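# Load a white part from the tote into the mould

## Task

Pick one white plastic part out of the blue tote and insert it into the vacant nest of the mould closest to the arms on the rotary table, narrow end pointing down and pressed fully home. The tote must stay upright in its original spot with the remaining parts still inside. Finally release, so that neither arm (camera cables included) is in contact with any movable object.

## Robot and tools

ROBOT. Two arms, left_arm and right_arm, each ending in a parallel two-finger gripper. The fingers point along the gripper's own +z axis and close along its y axis. The reported hand position is the point between the finger pads, just under 1 cm behind the tips. Treat a camera cable resting on something as that arm touching it.

FRAME. Everything uses the scene frame: origin at table-top height, halfway between the two arms' nominal bases; +z up, +x out over the table, +y toward left_arm's side. Image left and right do not match the arm names. Reported positions and orientations can be a few centimetres off, worse at long reach, so check pictures.

ROW FORMAT (shared by execute_actions and move). One row is 14 numbers, always both arms: left_arm dx, dy, dz, rx, ry, rz, opening, then right_arm dx, dy, dz, rx, ry, rz, opening. Values lie in -1 to 1. dx, dy, dz are offsets along the scene axes, where 1.0 equals 0.6 m. rx, ry, rz form one rotation vector (1.0 equals 180 degrees), turning the gripper about its Hand target position. These six are offsets, measured from that arm's Hand target as it stood when the action or move began, never from the previous row; repeating an offset in a new call moves the arm further. Six zeros re-command the current Hand target (useful to stop pushing). Opening is absolute, not an offset: +1 fully open (about 87 mm between pads), +0.5 about 69 mm, 0 about 43 mm, -0.5 about 18 mm, -1 closed. A 0 in the opening slot is a real command, so to leave a gripper unchanged resend its present value (see Tool commands).

execute_actions: argument actions is a list of actions; each action is a list of up to 15 rows, each row applied for one 1/30 s control step; a shorter list repeats its final row until 15 steps pass. An empty list just reports state and images. Optional cameras picks which images return (omit or ["all"] for all, [] for none).

move: target is either one 14-number row or a list of up to 15 rows; all rows are offsets from the same starting Hand targets. The grippers travel in straight lines and all finish together, in 0.5 to 10 s; beyond 10 s everything halts short. speed is in m/s (0.002 to 2.9, default 0.25; rotation capped at twice that in rad/s), one number or one per row. blend (metres, per row or one value) rounds the corners of a multi-row path; 0 means stop at each row. opening_speed (per second on the -1..1 scale, at least 0.2) makes finger changes gradual. blocking=false returns after about 0.5 s while the move continues. Moves do not avoid obstacles or the other arm, and faster moves lag, stray and overshoot more, especially with a stretched arm. Openings in later rows are applied only once everything is at rest at that row. The result adds a move: line giving the ending (done, off_target, moving, held, fault) and any limits (paced means a pose was clipped; held means steps were withheld). An arm not named is done, i.e. resting within 10 mm and 2 degrees of its target; this says nothing about contact.

wait: seconds from 0 to 10; arms keep their last command and a running move carries on. stop: brakes a running move (needs room if it was fast). zoom_image: camera (one of cam_head_left, cam_head_right, cam_high, cam_low, cam_left_wrist, cam_right_wrist) and region [x0, y0, x1, y1] in pixels, origin top-left, at most 504 by 504; only cameras present in the newest images. All cameras are 896x504. finished_scene: scene is this scene's number; it is final.

RESULTS. Each arm shows end_effector_position (m) and end_effector_quat_wxyz, Hand target (the commanded pose after clipping, the base of the next offsets), Tool commands, grip_measured (on the opening scale), Joint positions (gripper last, 0 closed to 1 open), Joint velocities ("within noise" means still) and joint torques (include arm weight; joints 1 to 3 wrap sign past ±28 N m). The gripper often stops short of its Hand target or sags and tilts; waiting does not fix this, so resend the missing offset and correct tilt. Each control step limits commanded orientation to within 40 degrees of the measured one. Tiny moves may not happen or may go sideways.

GRIPPING. Note grip_measured when the fingers first touch the part, then command about 0.04 below that for a firm hold (less for lighter). Readings can be off by about 1 mm. Pads push about 20 N each; a fast close squeezes harder.

AVOID. Do not knock the tote over or move it, and keep the other parts in it. Nothing may fall off the table or be left off it. Do not drop parts or open the fingers while a part is still moving. Go slowly near contact: speed and targets set far beyond the contact point both raise impact force. Never let the arms press against each other or close a gripper on the other arm's fingers; the clearance check does not protect gripper-to-gripper contact. Keep paths away from an arm's own base (it can flip the shoulder posture). Holding loads, stretching out or pushing at an unreachable pose heats motors: a MOTOR HOT line warns at 75 °C, and an OVER-TEMPERATURE FAULT folds that arm away for good. Small objects may be nudged by outside pushes occasionally. End with both grippers open and clear of the part, mould and tote.

Each tool is called after "Request:" by a JSON object that holds its "name" and its "arguments", one argument or row to a line.

## Session

Request:
{"name": "execute_actions", "arguments": {
  "actions": []
}}

Scene clock: 0.00 s.
left_arm: end_effector_position=(+0.4068, +0.2544, +0.1821) grip_measured=+1.000 end_effector_quat_wxyz=(+0.468, -0.072, +0.881, -0.016) | right_arm: end_effector_position=(+0.2237, -0.2899, +0.0600) grip_measured=+0.985 end_effector_quat_wxyz=(+0.543, +0.087, +0.835, +0.014)
Joint positions: left_arm=[-0.226 1.326 0.907 -0.196 -0.235 -0.279 1] | right_arm=[0.717 1.043 0.067 0.417 0.689 0.509 0.993]
Joint velocities: within noise
Joint torques (N m): no reading
Motor temperatures (°C): left_arm=[30 35 38 29 27 29 29] | right_arm=[31 41 36 30 27 28 31]
Heat: left arm: 38 °C; right arm: 41 °C.
Hand target: left_arm +0.4084, +0.2541, +0.1875; +0.474, -0.072, +0.877, -0.018 | right_arm +0.2270, -0.2874, +0.0651; +0.549, +0.090, +0.831, +0.020
Tool commands: left_gripper/opening=+1.0 right_gripper/opening=+1.0

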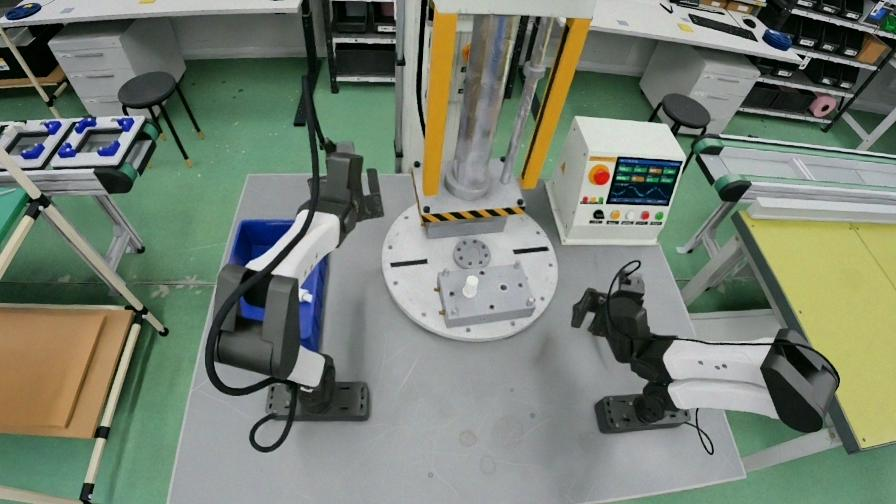

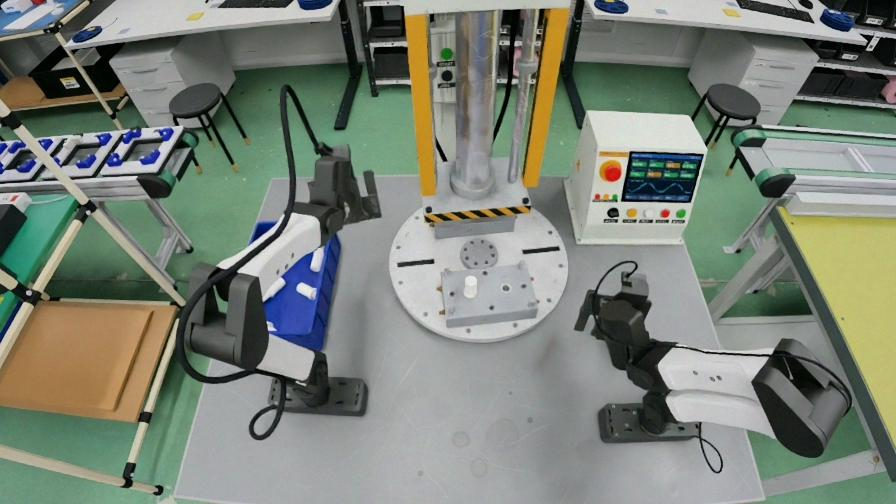

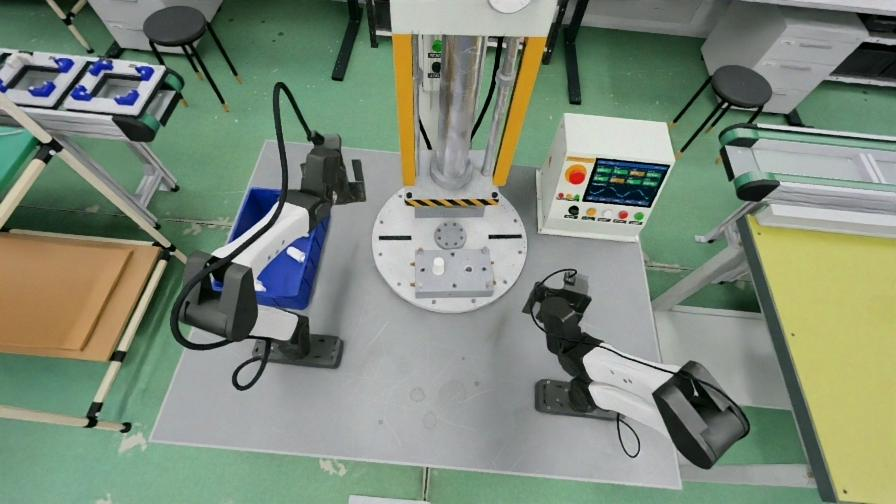

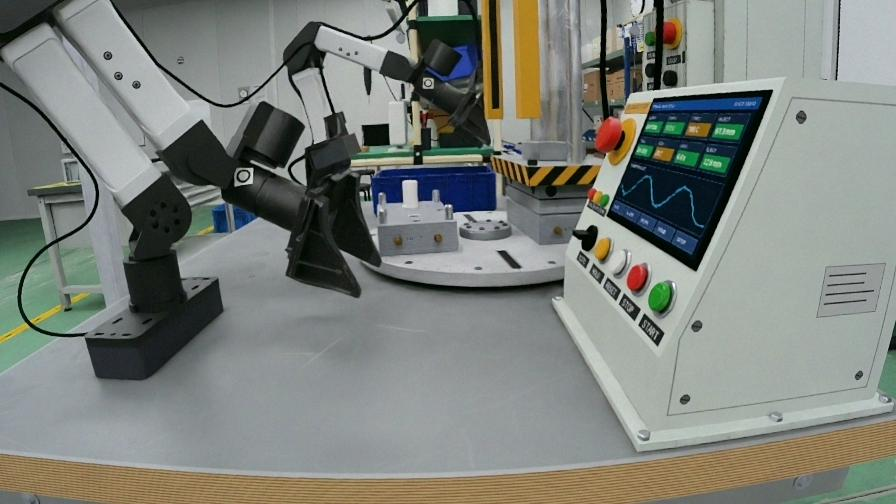

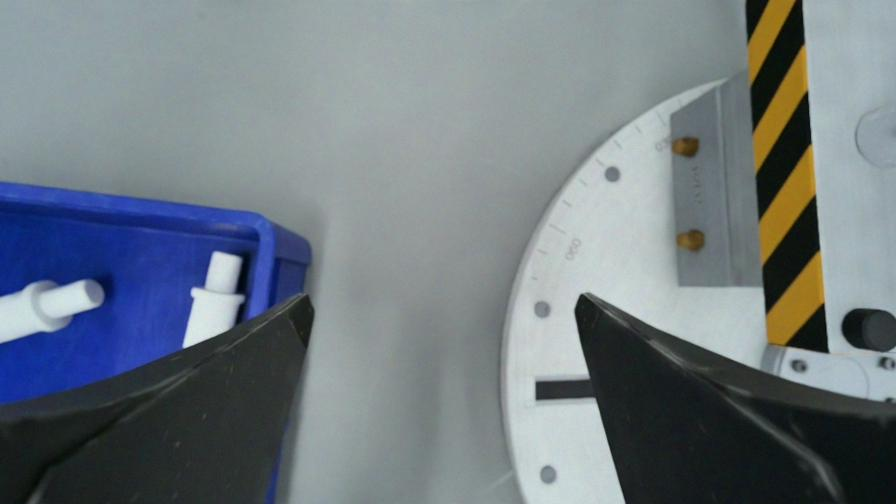

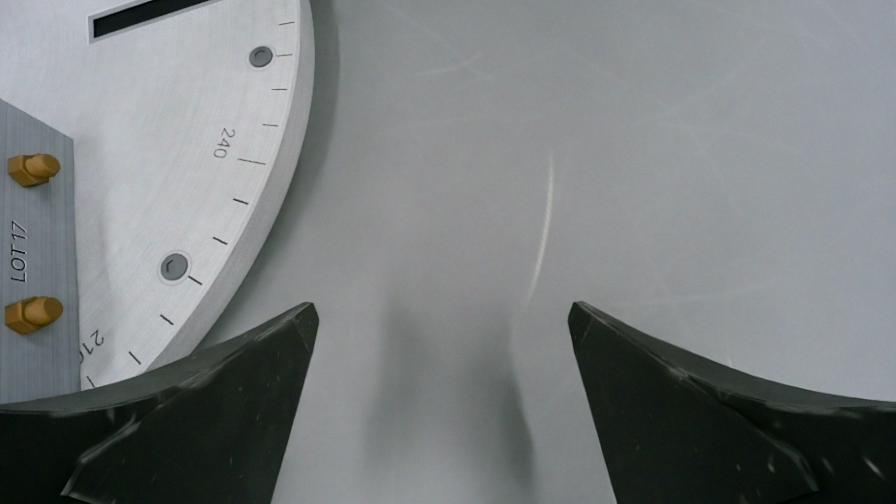

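Request:
{"name": "zoom_image", "arguments": {
  "camera": "cam_high",
  "region": [370, 180, 540, 320]
}}

Request:
{"name": "zoom_image", "arguments": {
  "camera": "cam_head_right",
  "region": [230, 210, 370, 360]
}}

Request:
{"name": "zoom_image", "arguments": {
  "camera": "cam_low",
  "region": [340, 150, 520, 270]
}}

Request:
{"name": "zoom_image", "arguments": {
  "camera": "cam_head_right",
  "region": [420, 230, 560, 340]
}}

Scaled by 2.965 from the camera's 896x504 image, which has a finer 1280x720 frame.

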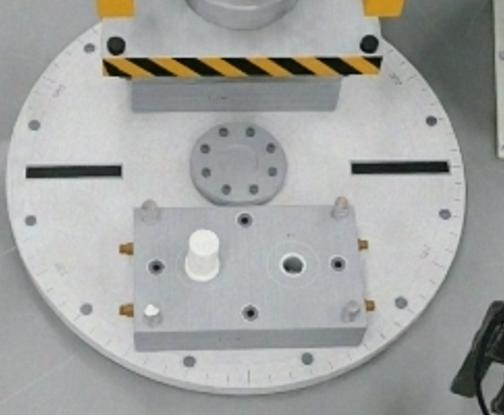

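Scaled by 3.360 from the camera's 896x504 image, which has a finer 1280x720 frame.

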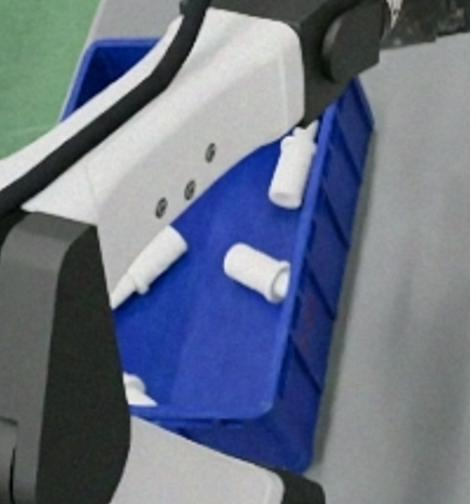

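Scaled by 2.800 from the camera's 896x504 image, which has a finer 1280x720 frame.

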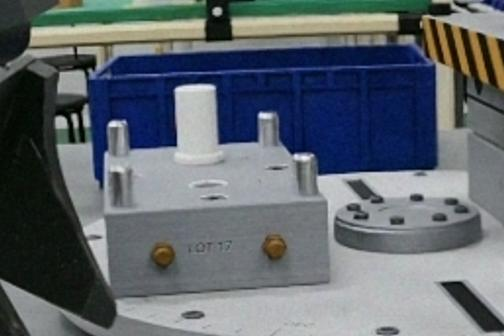

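Scaled by 3.600 from the camera's 896x504 image, which has a finer 1280x720 frame.

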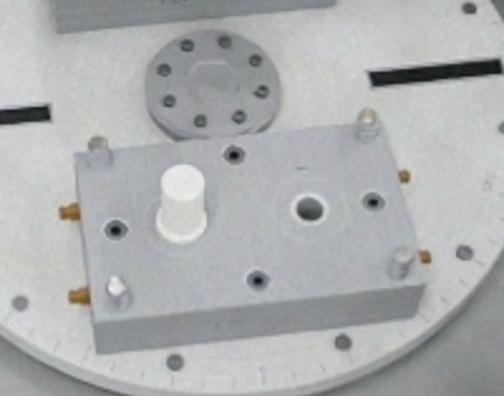

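Request:
{"name": "move", "arguments": {
  "target": [-0.22,0.17,0.22,0,0,0,1,0,0,0,0,0,0,1],
  "cameras": ["cam_left_wrist","cam_head_right","cam_high"]
}}

Scene clock: 29.93 s.
left_arm: end_effector_position=(+0.2763, +0.3557, +0.3135) grip_measured=+1.000 end_effector_quat_wxyz=(+0.471, -0.078, +0.879, -0.018) | right_arm: end_effector_position=(+0.2237, -0.2899, +0.0600) grip_measured=+0.985 end_effector_quat_wxyz=(+0.543, +0.087, +0.835, +0.014)
Joint positions: left_arm=[0.31 0.905 1.224 -0.923 0.204 0.014 1] | right_arm=[0.717 1.043 0.067 0.417 0.689 0.509 0.993]
Joint velocities: within noise
Joint torques (N m): left_arm=[1.31 -0.39 9.69 1.58 0.31 0.12] | right_arm=[-0.39 -1.37 6.27 1.92 0.26 0]
Motor temperatures (°C): left_arm=[30 37 41 32 27 29 29] | right_arm=[31 40 39 33 27 28 31]
Heat: left arm: 41 °C; right arm: 40 °C.
Hand target: left_arm +0.2764, +0.3561, +0.3195; +0.474, -0.072, +0.877, -0.018 | right_arm +0.2270, -0.2874, +0.0651; +0.549, +0.090, +0.831, +0.020
Off the commanded pose: left_arm 0.006 m, 1 deg | right_arm 0.007 m, 1 deg.
move: done
camera_calibration:
cam_left_wrist: T_world_to_cam=[[0.11694, -0.986603, 0.113749, 0.279681], [-0.987067, -0.128106, -0.0963713, 0.370248], [0.109652, -0.101009, -0.988824, 0.450524], [0, 0, 0, 1]] pos_world=[0.283352, 0.368872, 0.449357]
Images, in order (width x height): cam_head_right 896x504, cam_high 896x504, cam_left_wrist 896x504.

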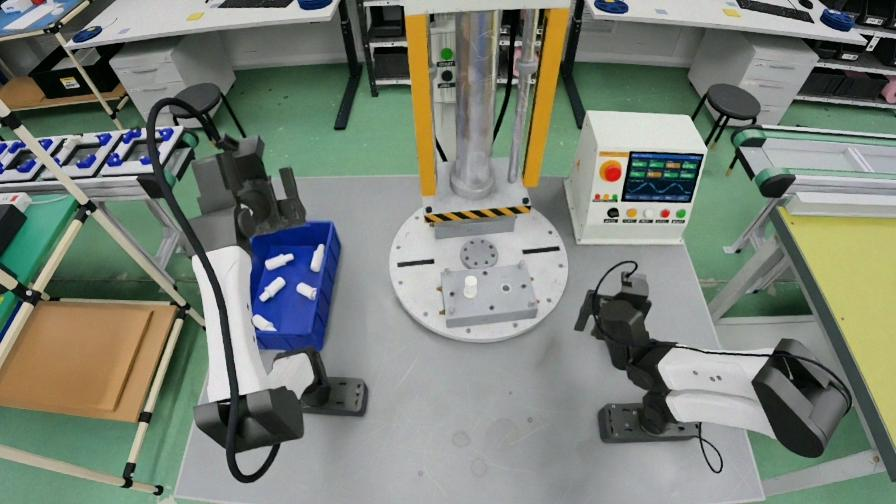

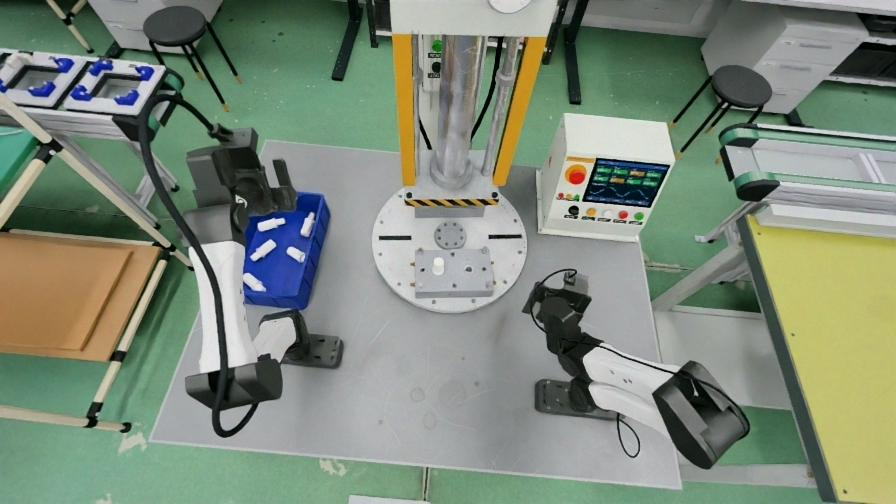

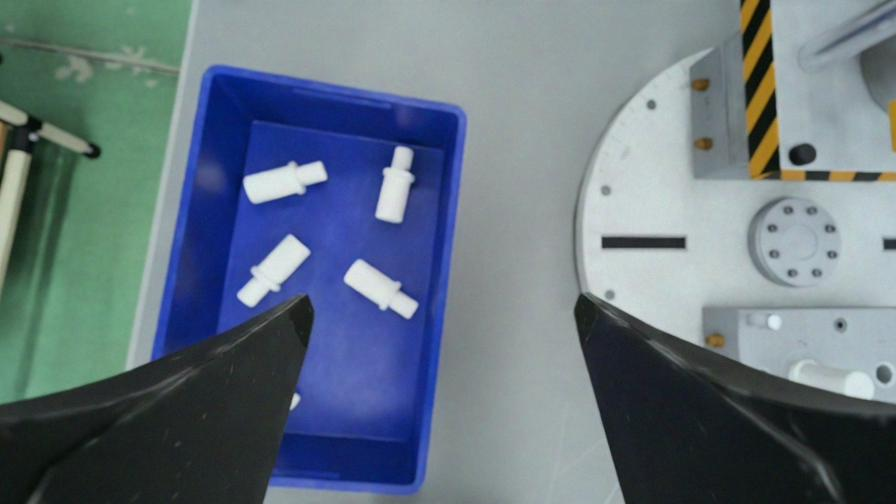

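Request:
{"name": "zoom_image", "arguments": {
  "camera": "cam_left_wrist",
  "region": [200, 60, 480, 340]
}}

Request:
{"name": "zoom_image", "arguments": {
  "camera": "cam_left_wrist",
  "region": [680, 240, 896, 460]
}}

Scaled by 1.800 from the camera's 896x504 image, which has a finer 1280x720 frame.

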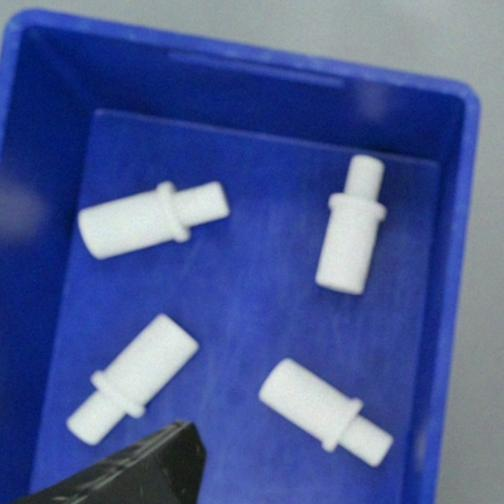

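Scaled by 2.291 from the camera's 896x504 image, which has a finer 1280x720 frame.

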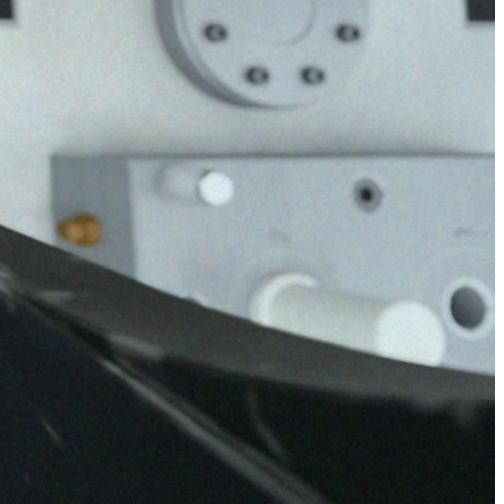

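Request:
{"name": "move", "arguments": {
  "target": [0.0727,0.0483,-0.3167,0.0302,0.0645,-0.0579,0.2,0,0,0,0,0,0,1],
  "cameras": ["cam_left_wrist","cam_head_right","cam_low"]
}}

Request:
{"name": "zoom_image", "arguments": {
  "camera": "cam_left_wrist",
  "region": [260, 0, 620, 400]
}}

Scene clock: 78.87 s.
left_arm: end_effector_position=(+0.3180, +0.3838, +0.1329) grip_measured=+0.200 end_effector_quat_wxyz=(+0.380, +0.024, +0.925, -0.010) | right_arm: end_effector_position=(+0.2237, -0.2899, +0.0600) grip_measured=+0.985 end_effector_quat_wxyz=(+0.543, +0.087, +0.835, +0.014)
Joint positions: left_arm=[0.365 1.148 0.728 -0.412 0.281 0.295 0.6] | right_arm=[0.717 1.043 0.067 0.417 0.689 0.509 0.993]
Joint velocities: within noise
Joint torques (N m): left_arm=[1.32 -2.24 7.39 1.66 0.38 0.12] | right_arm=[-0.31 -1.46 6.39 1.9 0.28 0]
Motor temperatures (°C): left_arm=[30 35 46 34 27 29 28] | right_arm=[31 40 42 35 27 28 31]
Heat: left arm: 46 °C; right arm: 42 °C.
Hand target: left_arm +0.3201, +0.3851, +0.1296; +0.382, +0.028, +0.924, -0.012 | right_arm +0.2270, -0.2874, +0.0651; +0.549, +0.090, +0.831, +0.020
Off the commanded pose: left_arm 0.004 m, 1 deg | right_arm 0.007 m, 1 deg.
move: done
camera_calibration:
cam_left_wrist: T_world_to_cam=[[-0.0519756, -0.998594, 0.0104093, 0.395069], [-0.993616, 0.052756, 0.0997239, 0.304197], [-0.100133, -0.00515966, -0.994961, 0.300948], [0, 0, 0, 1]] pos_world=[0.352924, 0.380018, 0.264983]
Images, in order (width x height): cam_head_right 896x504, cam_low 896x504, cam_left_wrist 896x504.

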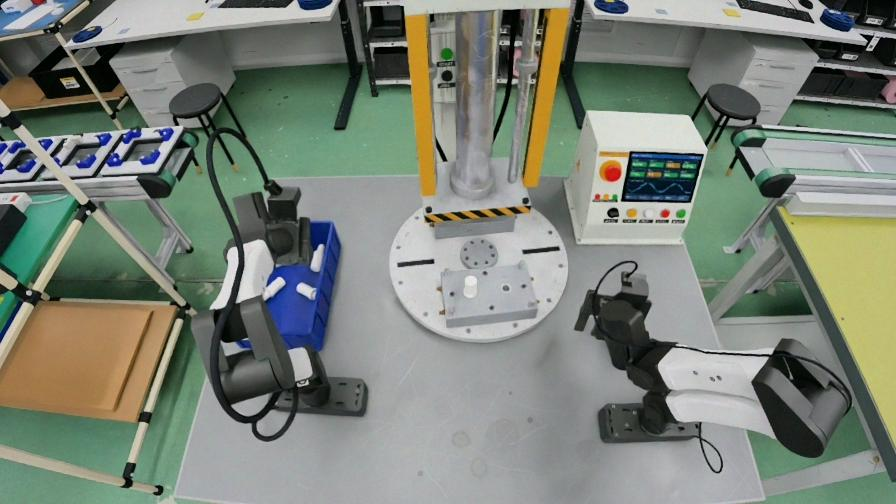

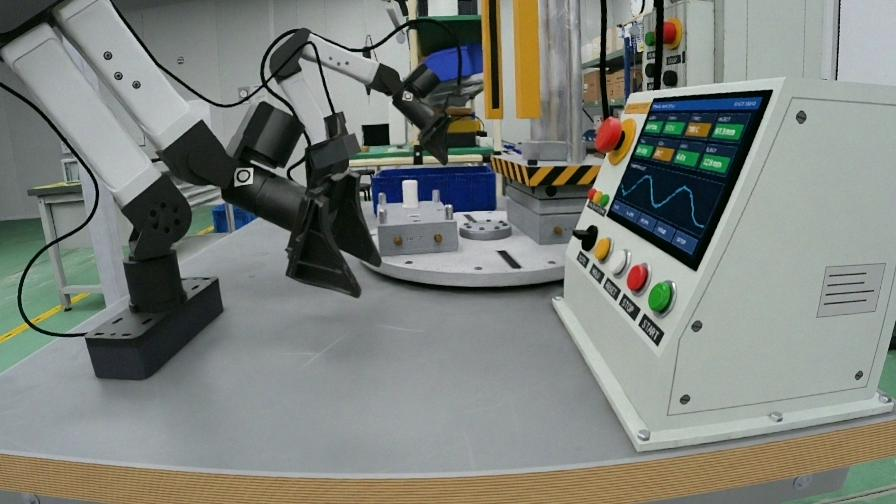

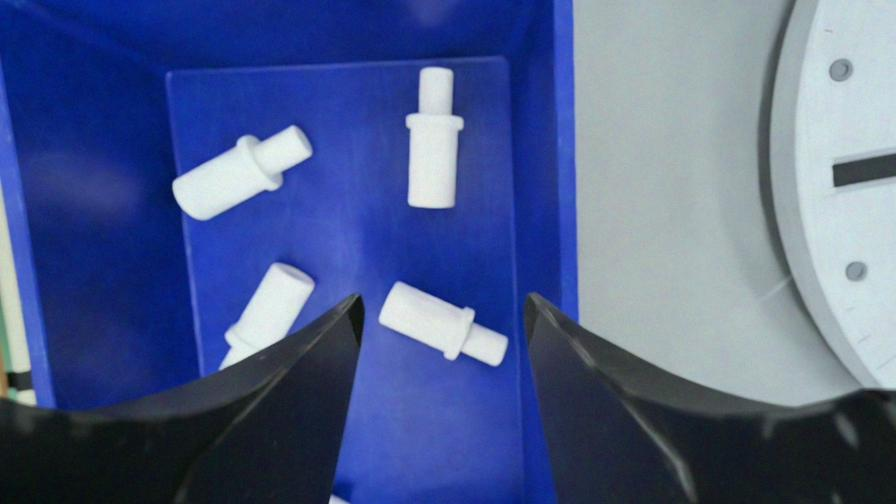

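Scaled by 1.260 from the camera's 896x504 image, which has a finer 1280x720 frame.

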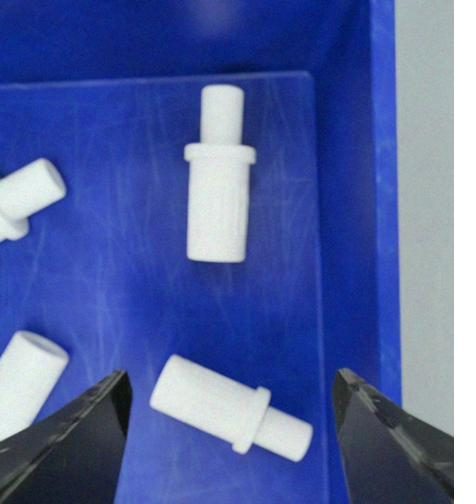

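Request:
{"name": "move", "arguments": {
  "target": [0.045,0.0045,-0.141,0,0,0,0.2,0,0,0,0,0,0,1],
  "cameras": ["cam_left_wrist"]
}}

Request:
{"name": "zoom_image", "arguments": {
  "camera": "cam_left_wrist",
  "region": [260, 100, 620, 460]
}}

Scene clock: 93.57 s.
left_arm: end_effector_position=(+0.3460, +0.3898, +0.0493) grip_measured=+0.200 end_effector_quat_wxyz=(+0.382, +0.028, +0.924, -0.011) | right_arm: end_effector_position=(+0.2237, -0.2899, +0.0600) grip_measured=+0.985 end_effector_quat_wxyz=(+0.543, +0.087, +0.835, +0.014)
Joint positions: left_arm=[0.351 1.438 0.559 0.052 0.277 0.291 0.6] | right_arm=[0.717 1.043 0.067 0.417 0.689 0.509 0.993]
Joint velocities: within noise
Joint torques (N m): left_arm=[0.09 -3.47 6.15 1.75 0.23 -0.05] | right_arm=[-0.39 -1.39 6.37 1.94 0.28 0]
Motor temperatures (°C): left_arm=[30 35 44 35 27 29 28] | right_arm=[31 40 42 35 27 28 31]
Heat: left arm: 44 °C; right arm: 42 °C.
Hand target: left_arm +0.3470, +0.3877, +0.0449; +0.382, +0.028, +0.924, -0.012 | right_arm +0.2270, -0.2874, +0.0651; +0.549, +0.090, +0.831, +0.020
Off the commanded pose: left_arm 0.005 m, 0 deg | right_arm 0.007 m, 1 deg.
move: done
camera_calibration:
cam_left_wrist: T_world_to_cam=[[-0.061206, -0.998086, 0.00884775, 0.406457], [-0.993455, 0.0617738, 0.0960834, 0.33661], [-0.0964461, -0.00290896, -0.995334, 0.218342], [0, 0, 0, 1]] pos_world=[0.380343, 0.385521, 0.181385]
Images, in order (width x height): cam_left_wrist 896x504.

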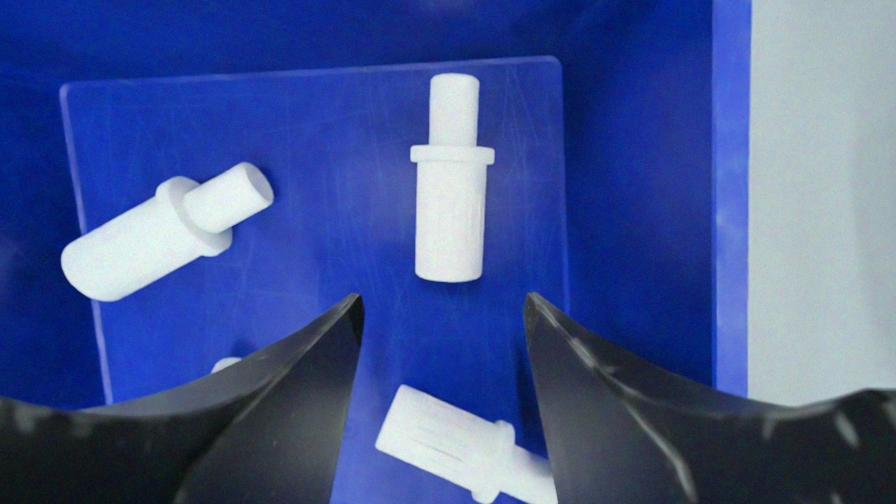

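Scaled by 1.400 from the camera's 896x504 image, which has a finer 1280x720 frame.

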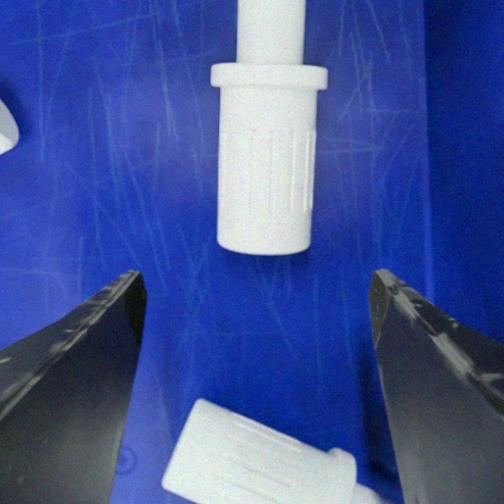

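Request:
{"name": "move", "arguments": {
  "target": [0.0463,-0.0058,-0.0442,0,0,0,0.2,0,0,0,0,0,0,1],
  "speed": 0.1,
  "cameras": ["cam_left_wrist"]
}}

Request:
{"name": "zoom_image", "arguments": {
  "camera": "cam_left_wrist",
  "region": [260, 100, 620, 460]
}}

Scene clock: 103.80 s.
left_arm: end_effector_position=(+0.3657, +0.3844, +0.0171) grip_measured=+0.200 end_effector_quat_wxyz=(+0.375, +0.027, +0.926, -0.014) | right_arm: end_effector_position=(+0.2237, -0.2899, +0.0600) grip_measured=+0.985 end_effector_quat_wxyz=(+0.543, +0.087, +0.835, +0.014)
Joint positions: left_arm=[0.307 1.623 0.572 0.217 0.249 0.257 0.6] | right_arm=[0.717 1.043 0.067 0.417 0.689 0.509 0.993]
Joint velocities: within noise
Joint torques (N m): left_arm=[-0.08 -3.96 8.1 1.65 0.17 -0.05] | right_arm=[-0.38 -1.35 6.38 1.9 0.28 0.01]
Motor temperatures (°C): left_arm=[30 35 43 35 27 29 28] | right_arm=[31 40 42 35 27 28 31]
Heat: left arm: 43 °C; right arm: 42 °C.
Hand target: left_arm +0.3747, +0.3843, +0.0184; +0.382, +0.028, +0.924, -0.012 | right_arm +0.2270, -0.2874, +0.0651; +0.549, +0.090, +0.831, +0.020
Off the commanded pose: left_arm 0.009 m, 1 deg | right_arm 0.007 m, 1 deg.
move: done
camera_calibration:
cam_left_wrist: T_world_to_cam=[[-0.0619706, -0.997953, 0.0157676, 0.402676], [-0.991901, 0.0633343, 0.1101, 0.358298], [-0.110873, -0.00881698, -0.993795, 0.195792], [0, 0, 0, 1]] pos_world=[0.402058, 0.380885, 0.148779]
Images, in order (width x height): cam_left_wrist 896x504.

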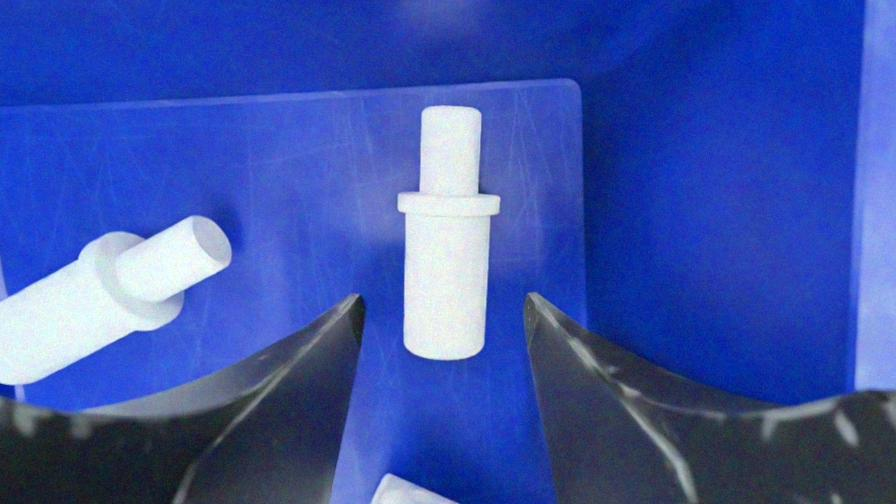

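Scaled by 1.400 from the camera's 896x504 image, which has a finer 1280x720 frame.

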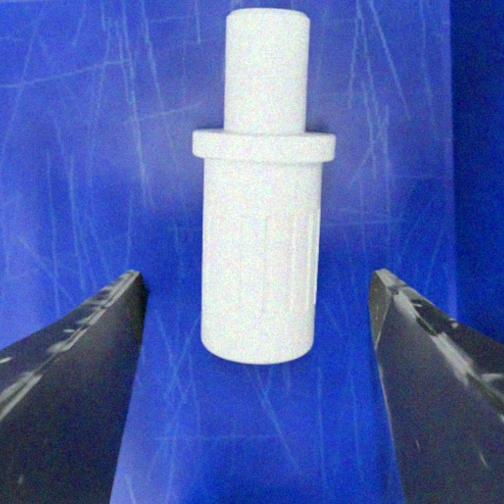

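Request:
{"name": "move", "arguments": {
  "target": [0.0167,0,0.006,0,0,0,0.2,0,0,0,0,0,0,1],
  "speed": 0.1,
  "cameras": ["cam_left_wrist"]
}}

Scene clock: 112.53 s.
left_arm: end_effector_position=(+0.3775, +0.3843, +0.0207) grip_measured=+0.200 end_effector_quat_wxyz=(+0.380, +0.028, +0.924, -0.014) | right_arm: end_effector_position=(+0.2237, -0.2899, +0.0600) grip_measured=+0.985 end_effector_quat_wxyz=(+0.543, +0.087, +0.835, +0.014)
Joint positions: left_arm=[0.296 1.648 0.61 0.216 0.244 0.249 0.6] | right_arm=[0.717 1.043 0.067 0.417 0.689 0.509 0.993]
Joint velocities: within noise
Joint torques (N m): left_arm=[-0.01 -4.44 8.69 1.49 0.14 -0.03] | right_arm=[-0.34 -1.48 6.3 1.91 0.29 -0.01]
Motor temperatures (°C): left_arm=[30 35 44 35 27 29 28] | right_arm=[31 40 42 35 27 28 31]
Heat: left arm: 44 °C; right arm: 42 °C.
Hand target: left_arm +0.3848, +0.3843, +0.0219; +0.382, +0.028, +0.924, -0.012 | right_arm +0.2270, -0.2874, +0.0651; +0.549, +0.090, +0.831, +0.020
Off the commanded pose: left_arm 0.007 m, 0 deg | right_arm 0.007 m, 1 deg.
move: done
camera_calibration:
cam_left_wrist: T_world_to_cam=[[-0.0639567, -0.997853, 0.0140758, 0.403993], [-0.992931, 0.0650418, 0.0992888, 0.369482], [-0.0999912, -0.00762608, -0.994959, 0.196145], [0, 0, 0, 1]] pos_world=[0.412321, 0.38059, 0.152784]
Images, in order (width x height): cam_left_wrist 896x504.

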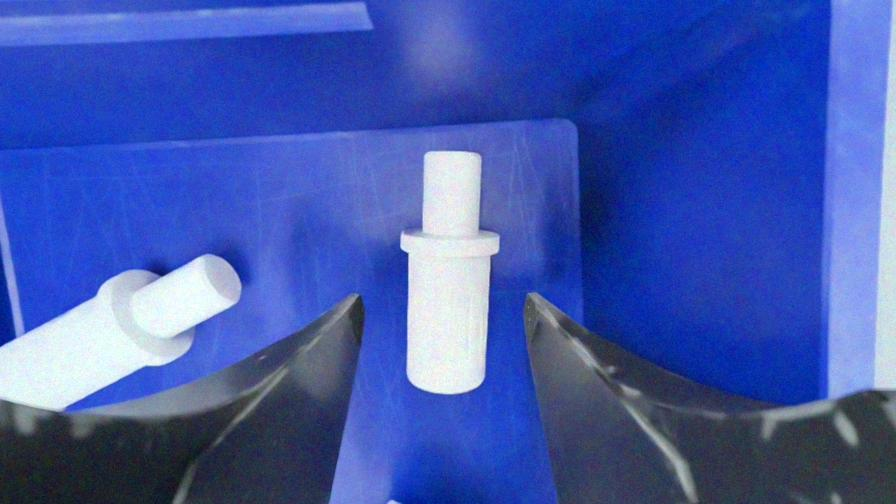

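Request:
{"name": "move", "arguments": {
  "target": [0,0,0,0,0,0,-0.5,0,0,0,0,0,0,1],
  "opening_speed": 0.7,
  "cameras": ["cam_left_wrist"]
}}

Scene clock: 117.17 s.
left_arm: end_effector_position=(+0.3771, +0.3841, +0.0204) grip_measured=-0.345 end_effector_quat_wxyz=(+0.380, +0.028, +0.925, -0.014) | right_arm: end_effector_position=(+0.2237, -0.2899, +0.0600) grip_measured=+0.985 end_effector_quat_wxyz=(+0.543, +0.087, +0.835, +0.014)
Joint positions: left_arm=[0.296 1.648 0.61 0.214 0.244 0.247 0.327] | right_arm=[0.717 1.043 0.067 0.417 0.689 0.509 0.993]
Joint velocities: within noise
Joint torques (N m): left_arm=[-0.01 -4.42 8.7 1.5 0.14 -0.06] | right_arm=[-0.28 -1.42 6.38 1.91 0.27 0]
Motor temperatures (°C): left_arm=[30 35 43 35 27 29 28] | right_arm=[31 40 43 35 27 28 31]
Heat: left arm: 43 °C; right arm: 43 °C.
Hand target: left_arm +0.3847, +0.3842, +0.0219; +0.382, +0.028, +0.924, -0.012 | right_arm +0.2270, -0.2874, +0.0651; +0.549, +0.090, +0.831, +0.020
Off the commanded pose: left_arm 0.008 m, 0 deg | right_arm 0.007 m, 1 deg.
move: done
camera_calibration:
cam_left_wrist: T_world_to_cam=[[-0.0631862, -0.997881, 0.0155227, 0.403557], [-0.992788, 0.0644363, 0.101097, 0.369302], [-0.101883, -0.00902285, -0.994755, 0.197016], [0, 0, 0, 1]] pos_world=[0.41221, 0.380683, 0.152384]
Images, in order (width x height): cam_left_wrist 896x504.

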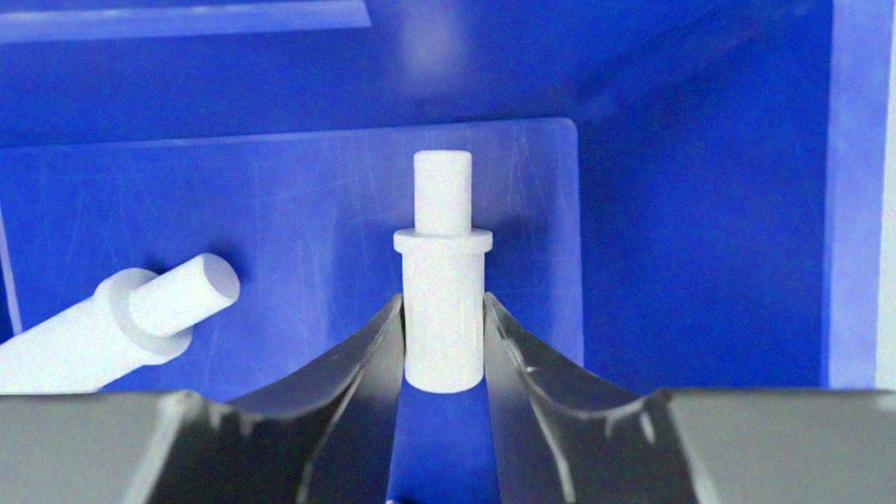

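Request:
{"name": "move", "arguments": {
  "target": [
    [-0.05,0,0.38,0,0,0,-0.5,0,-0.17,0.05,0,0,0,1],
    [-0.25,-0.35,0.38,0,0,0,-0.5,0,-0.17,0.05,0,0,0,1],
    [-0.33,-0.65,0.34,0,0,0,-0.5,0,-0.17,0.05,0,0,0,1]
  ],
  "blend": 0.04
}}

Request:
{"name": "zoom_image", "arguments": {
  "camera": "cam_low",
  "region": [280, 40, 560, 280]
}}

Scene clock: 146.87 s.
left_arm: end_effector_position=(+0.1827, -0.0021, +0.2216) grip_measured=-0.345 end_effector_quat_wxyz=(+0.371, +0.036, +0.928, -0.013) | right_arm: end_effector_position=(+0.2227, -0.3889, +0.0842) grip_measured=+0.985 end_effector_quat_wxyz=(+0.543, +0.096, +0.834, +0.020)
Joint positions: left_arm=[-1.354 1.687 1.609 -1.236 -0.725 -1.191 0.327] | right_arm=[-0.092 0.529 0.052 0.054 -0.033 0.136 0.993]
Joint velocities: within noise
Joint torques (N m): left_arm=[0.51 -5.46 9.94 0.57 -0.62 -0.1] | right_arm=[-0.91 0.83 9.84 2.01 -0.08 -0.12]
Motor temperatures (°C): left_arm=[30 36 44 35 27 29 29] | right_arm=[31 39 43 36 27 28 31]
Heat: left arm: 44 °C; right arm: 43 °C.
Hand target: left_arm +0.1867, -0.0058, +0.2259; +0.382, +0.028, +0.924, -0.012 | right_arm +0.2270, -0.3895, +0.0951; +0.549, +0.090, +0.831, +0.019
Off the commanded pose: left_arm 0.007 m, 2 deg | right_arm 0.012 m, 1 deg.
move: off_target (right_arm)
camera_calibration:
cam_left_wrist: T_world_to_cam=[[-0.0776471, -0.996952, 0.0076311, 0.00704954], [-0.989796, 0.0780026, 0.119248, 0.176353], [-0.11948, 0.00170605, -0.992835, 0.376655], [0, 0, 0, 1]] pos_world=[0.220103, -0.0073705, 0.352873]
cam_right_wrist: T_world_to_cam=[[-0.149027, -0.980935, -0.124733, -0.341828], [-0.940653, 0.179528, -0.287997, 0.328845], [0.304899, 0.0744107, -0.949473, 0.182569], [0, 0, 0, 1]] pos_world=[0.202722, -0.407933, 0.225413]

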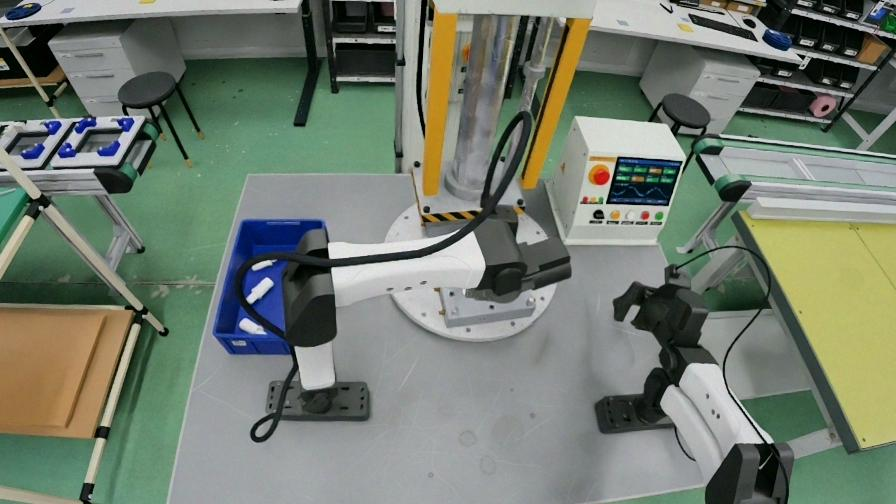

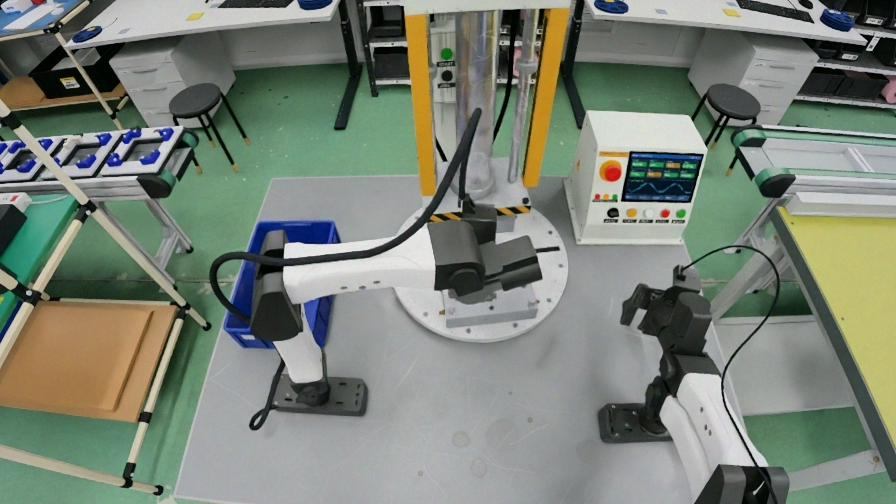

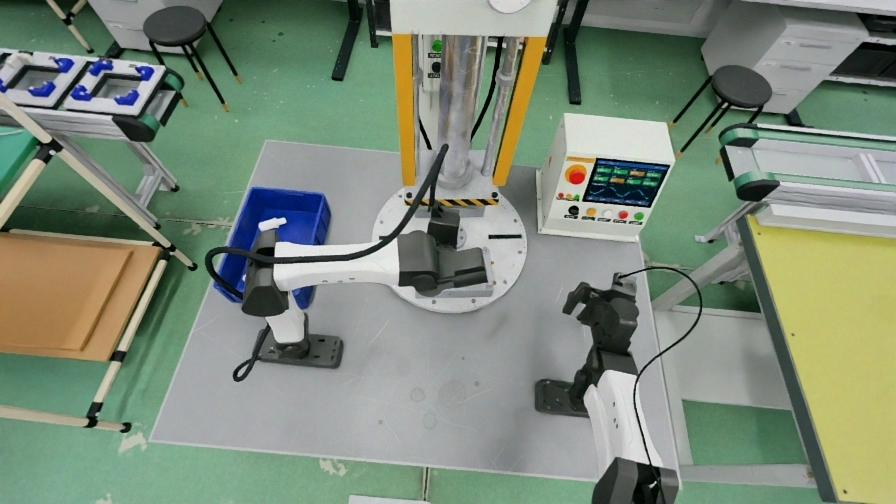

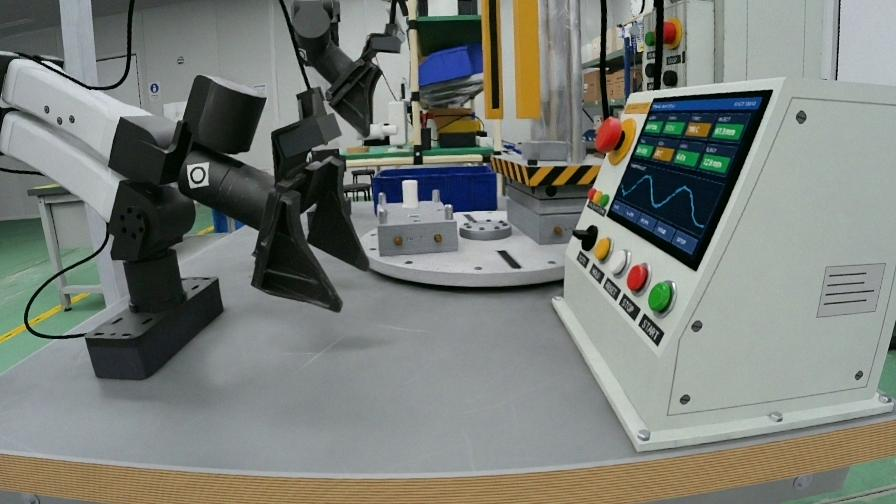

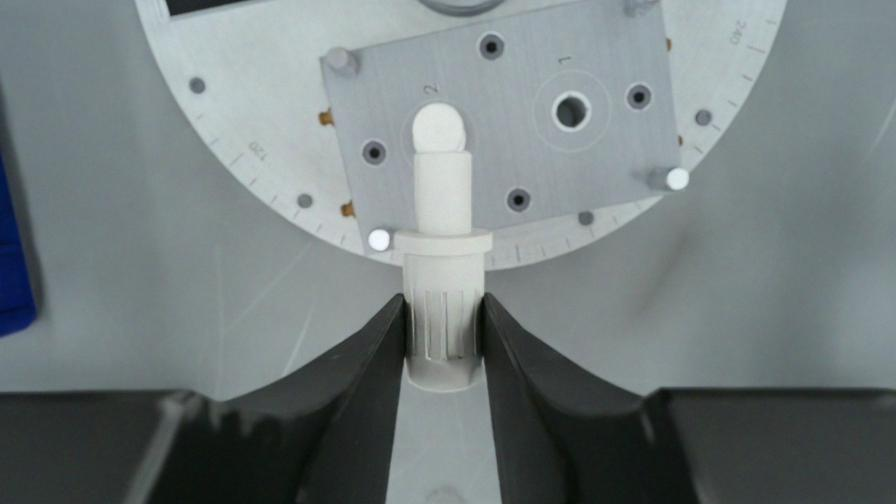

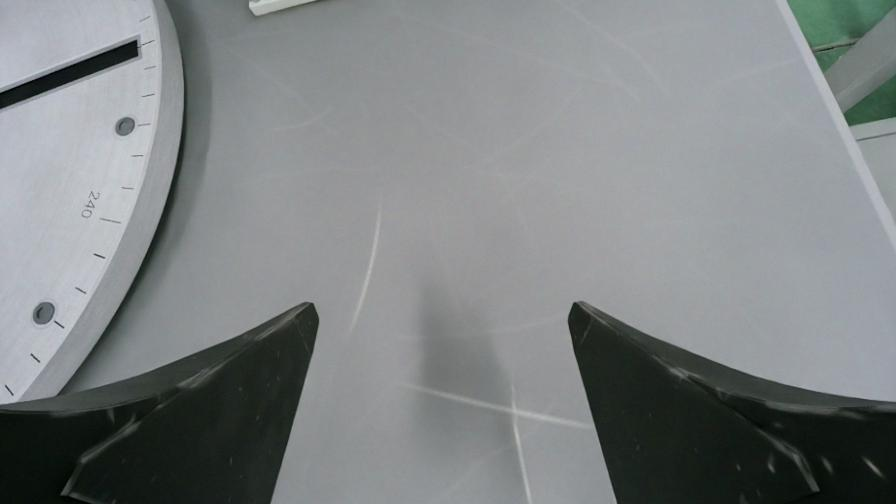

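Scaled by 1.800 from the camera's 896x504 image, which has a finer 1280x720 frame.

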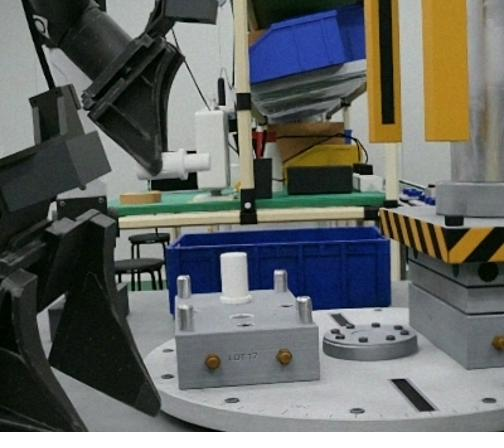

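Request:
{"name": "move", "arguments": {
  "target": [
    [0.0,0.3,0.04,0,0,0,-0.5,0,0,0,0,0,0,1],
    [0.33,0.65,0.04,0,0,0,-0.5,0,0,0,0,0,0,1],
    [0.33,0.65,-0.3,0,0,0,-0.5,0,0,0,0,0,0,1],
    [0.33,0.65,-0.337,0,0,0,-0.5,0,0,0,0,0,0,1]
  ],
  "blend": [0.04,0.04,0,0],
  "speed": [0.25,0.25,0.2,0.04],
  "cameras": ["cam_left_wrist"]
}}

Scene clock: 184.37 s.
left_arm: end_effector_position=(+0.3837, +0.3830, +0.0274) grip_measured=-0.345 end_effector_quat_wxyz=(+0.378, +0.025, +0.925, -0.010) | right_arm: end_effector_position=(+0.2226, -0.3888, +0.0840) grip_measured=+0.985 end_effector_quat_wxyz=(+0.543, +0.096, +0.834, +0.020)
Joint positions: left_arm=[0.279 1.644 0.646 0.177 0.222 0.232 0.327] | right_arm=[-0.092 0.529 0.052 0.053 -0.034 0.136 0.993]
Joint velocities: within noise
Joint torques (N m): left_arm=[1.32 -4.68 5.72 1.78 0.36 0.1] | right_arm=[-0.87 0.9 9.88 2.02 -0.07 -0.12]
Motor temperatures (°C): left_arm=[29 37 45 33 28 29 29] | right_arm=[31 39 44 36 27 28 31]
Heat: left arm: 45 °C; right arm: 44 °C.
Hand target: left_arm +0.3847, +0.3843, +0.0236; +0.382, +0.028, +0.924, -0.012 | right_arm +0.2269, -0.3895, +0.0950; +0.549, +0.090, +0.831, +0.019
Off the commanded pose: left_arm 0.004 m, 1 deg | right_arm 0.012 m, 1 deg.
move: off_target (right_arm)
camera_calibration:
cam_left_wrist: T_world_to_cam=[[-0.054621, -0.998458, 0.009956, 0.399753], [-0.992973, 0.0553639, 0.104588, 0.378705], [-0.104978, -0.00417335, -0.994466, 0.203997], [0, 0, 0, 1]] pos_world=[0.419294, 0.379021, 0.15928]
Images, in order (width x height): cam_left_wrist 896x504.

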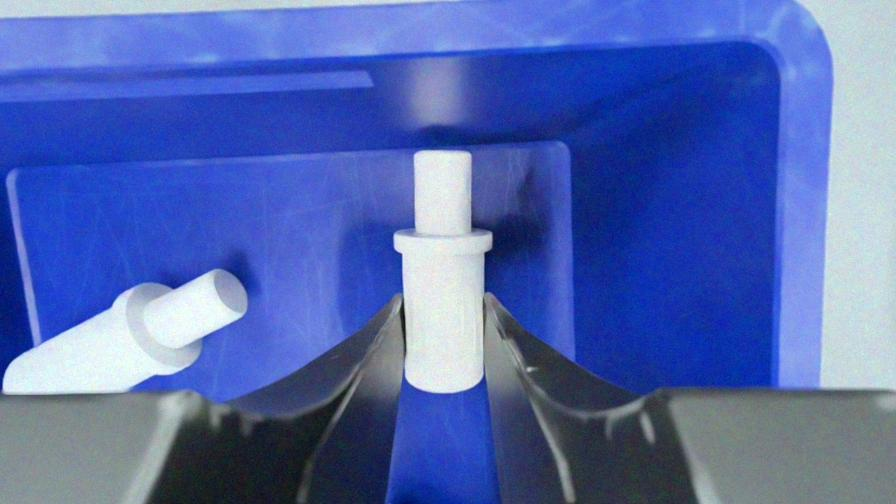

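Request:
{"name": "move", "arguments": {
  "target": [-0.007,0,-0.014,0,0,0,-0.5,0,0,0,0,0,0,1],
  "speed": 0.04,
  "cameras": ["cam_left_wrist"]
}}

Scene clock: 189.13 s.
left_arm: end_effector_position=(+0.3805, +0.3832, +0.0207) grip_measured=-0.345 end_effector_quat_wxyz=(+0.380, +0.024, +0.925, -0.010) | right_arm: end_effector_position=(+0.2226, -0.3888, +0.0840) grip_measured=+0.985 end_effector_quat_wxyz=(+0.543, +0.096, +0.834, +0.020)
Joint positions: left_arm=[0.283 1.655 0.617 0.221 0.225 0.232 0.327] | right_arm=[-0.092 0.529 0.052 0.053 -0.034 0.136 0.993]
Joint velocities: within noise
Joint torques (N m): left_arm=[1.35 -4.29 5.45 1.8 0.35 0.12] | right_arm=[-0.91 0.92 9.89 2.06 -0.06 -0.14]
Motor temperatures (°C): left_arm=[29 37 45 34 28 29 29] | right_arm=[31 39 44 37 27 28 31]
Heat: left arm: 45 °C; right arm: 44 °C.
Hand target: left_arm +0.3805, +0.3843, +0.0153; +0.382, +0.028, +0.924, -0.012 | right_arm +0.2269, -0.3895, +0.0950; +0.549, +0.090, +0.831, +0.019
Off the commanded pose: left_arm 0.006 m, 1 deg | right_arm 0.012 m, 1 deg.
move: off_target (right_arm)
camera_calibration:
cam_left_wrist: T_world_to_cam=[[-0.0522362, -0.998577, 0.0107545, 0.399034], [-0.993572, 0.0530514, 0.100005, 0.377348], [-0.100433, -0.0054615, -0.994929, 0.195703], [0, 0, 0, 1]] pos_world=[0.415422, 0.379516, 0.152683]
Images, in order (width x height): cam_left_wrist 896x504.

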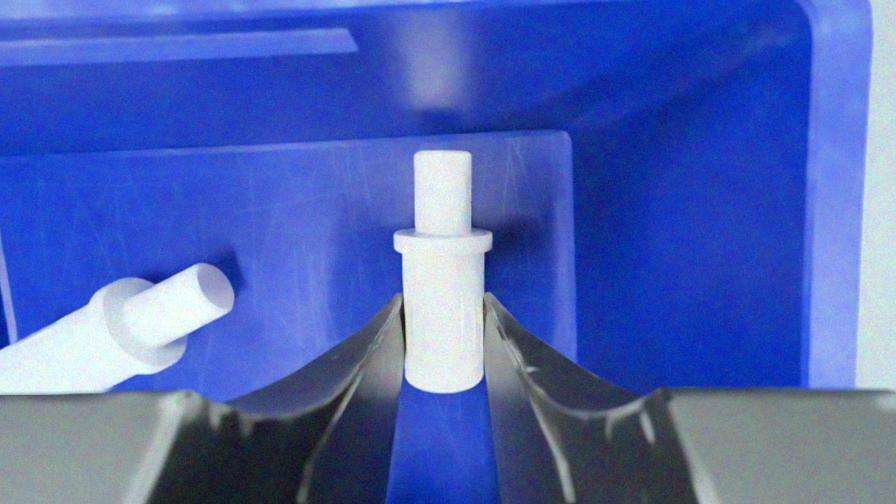

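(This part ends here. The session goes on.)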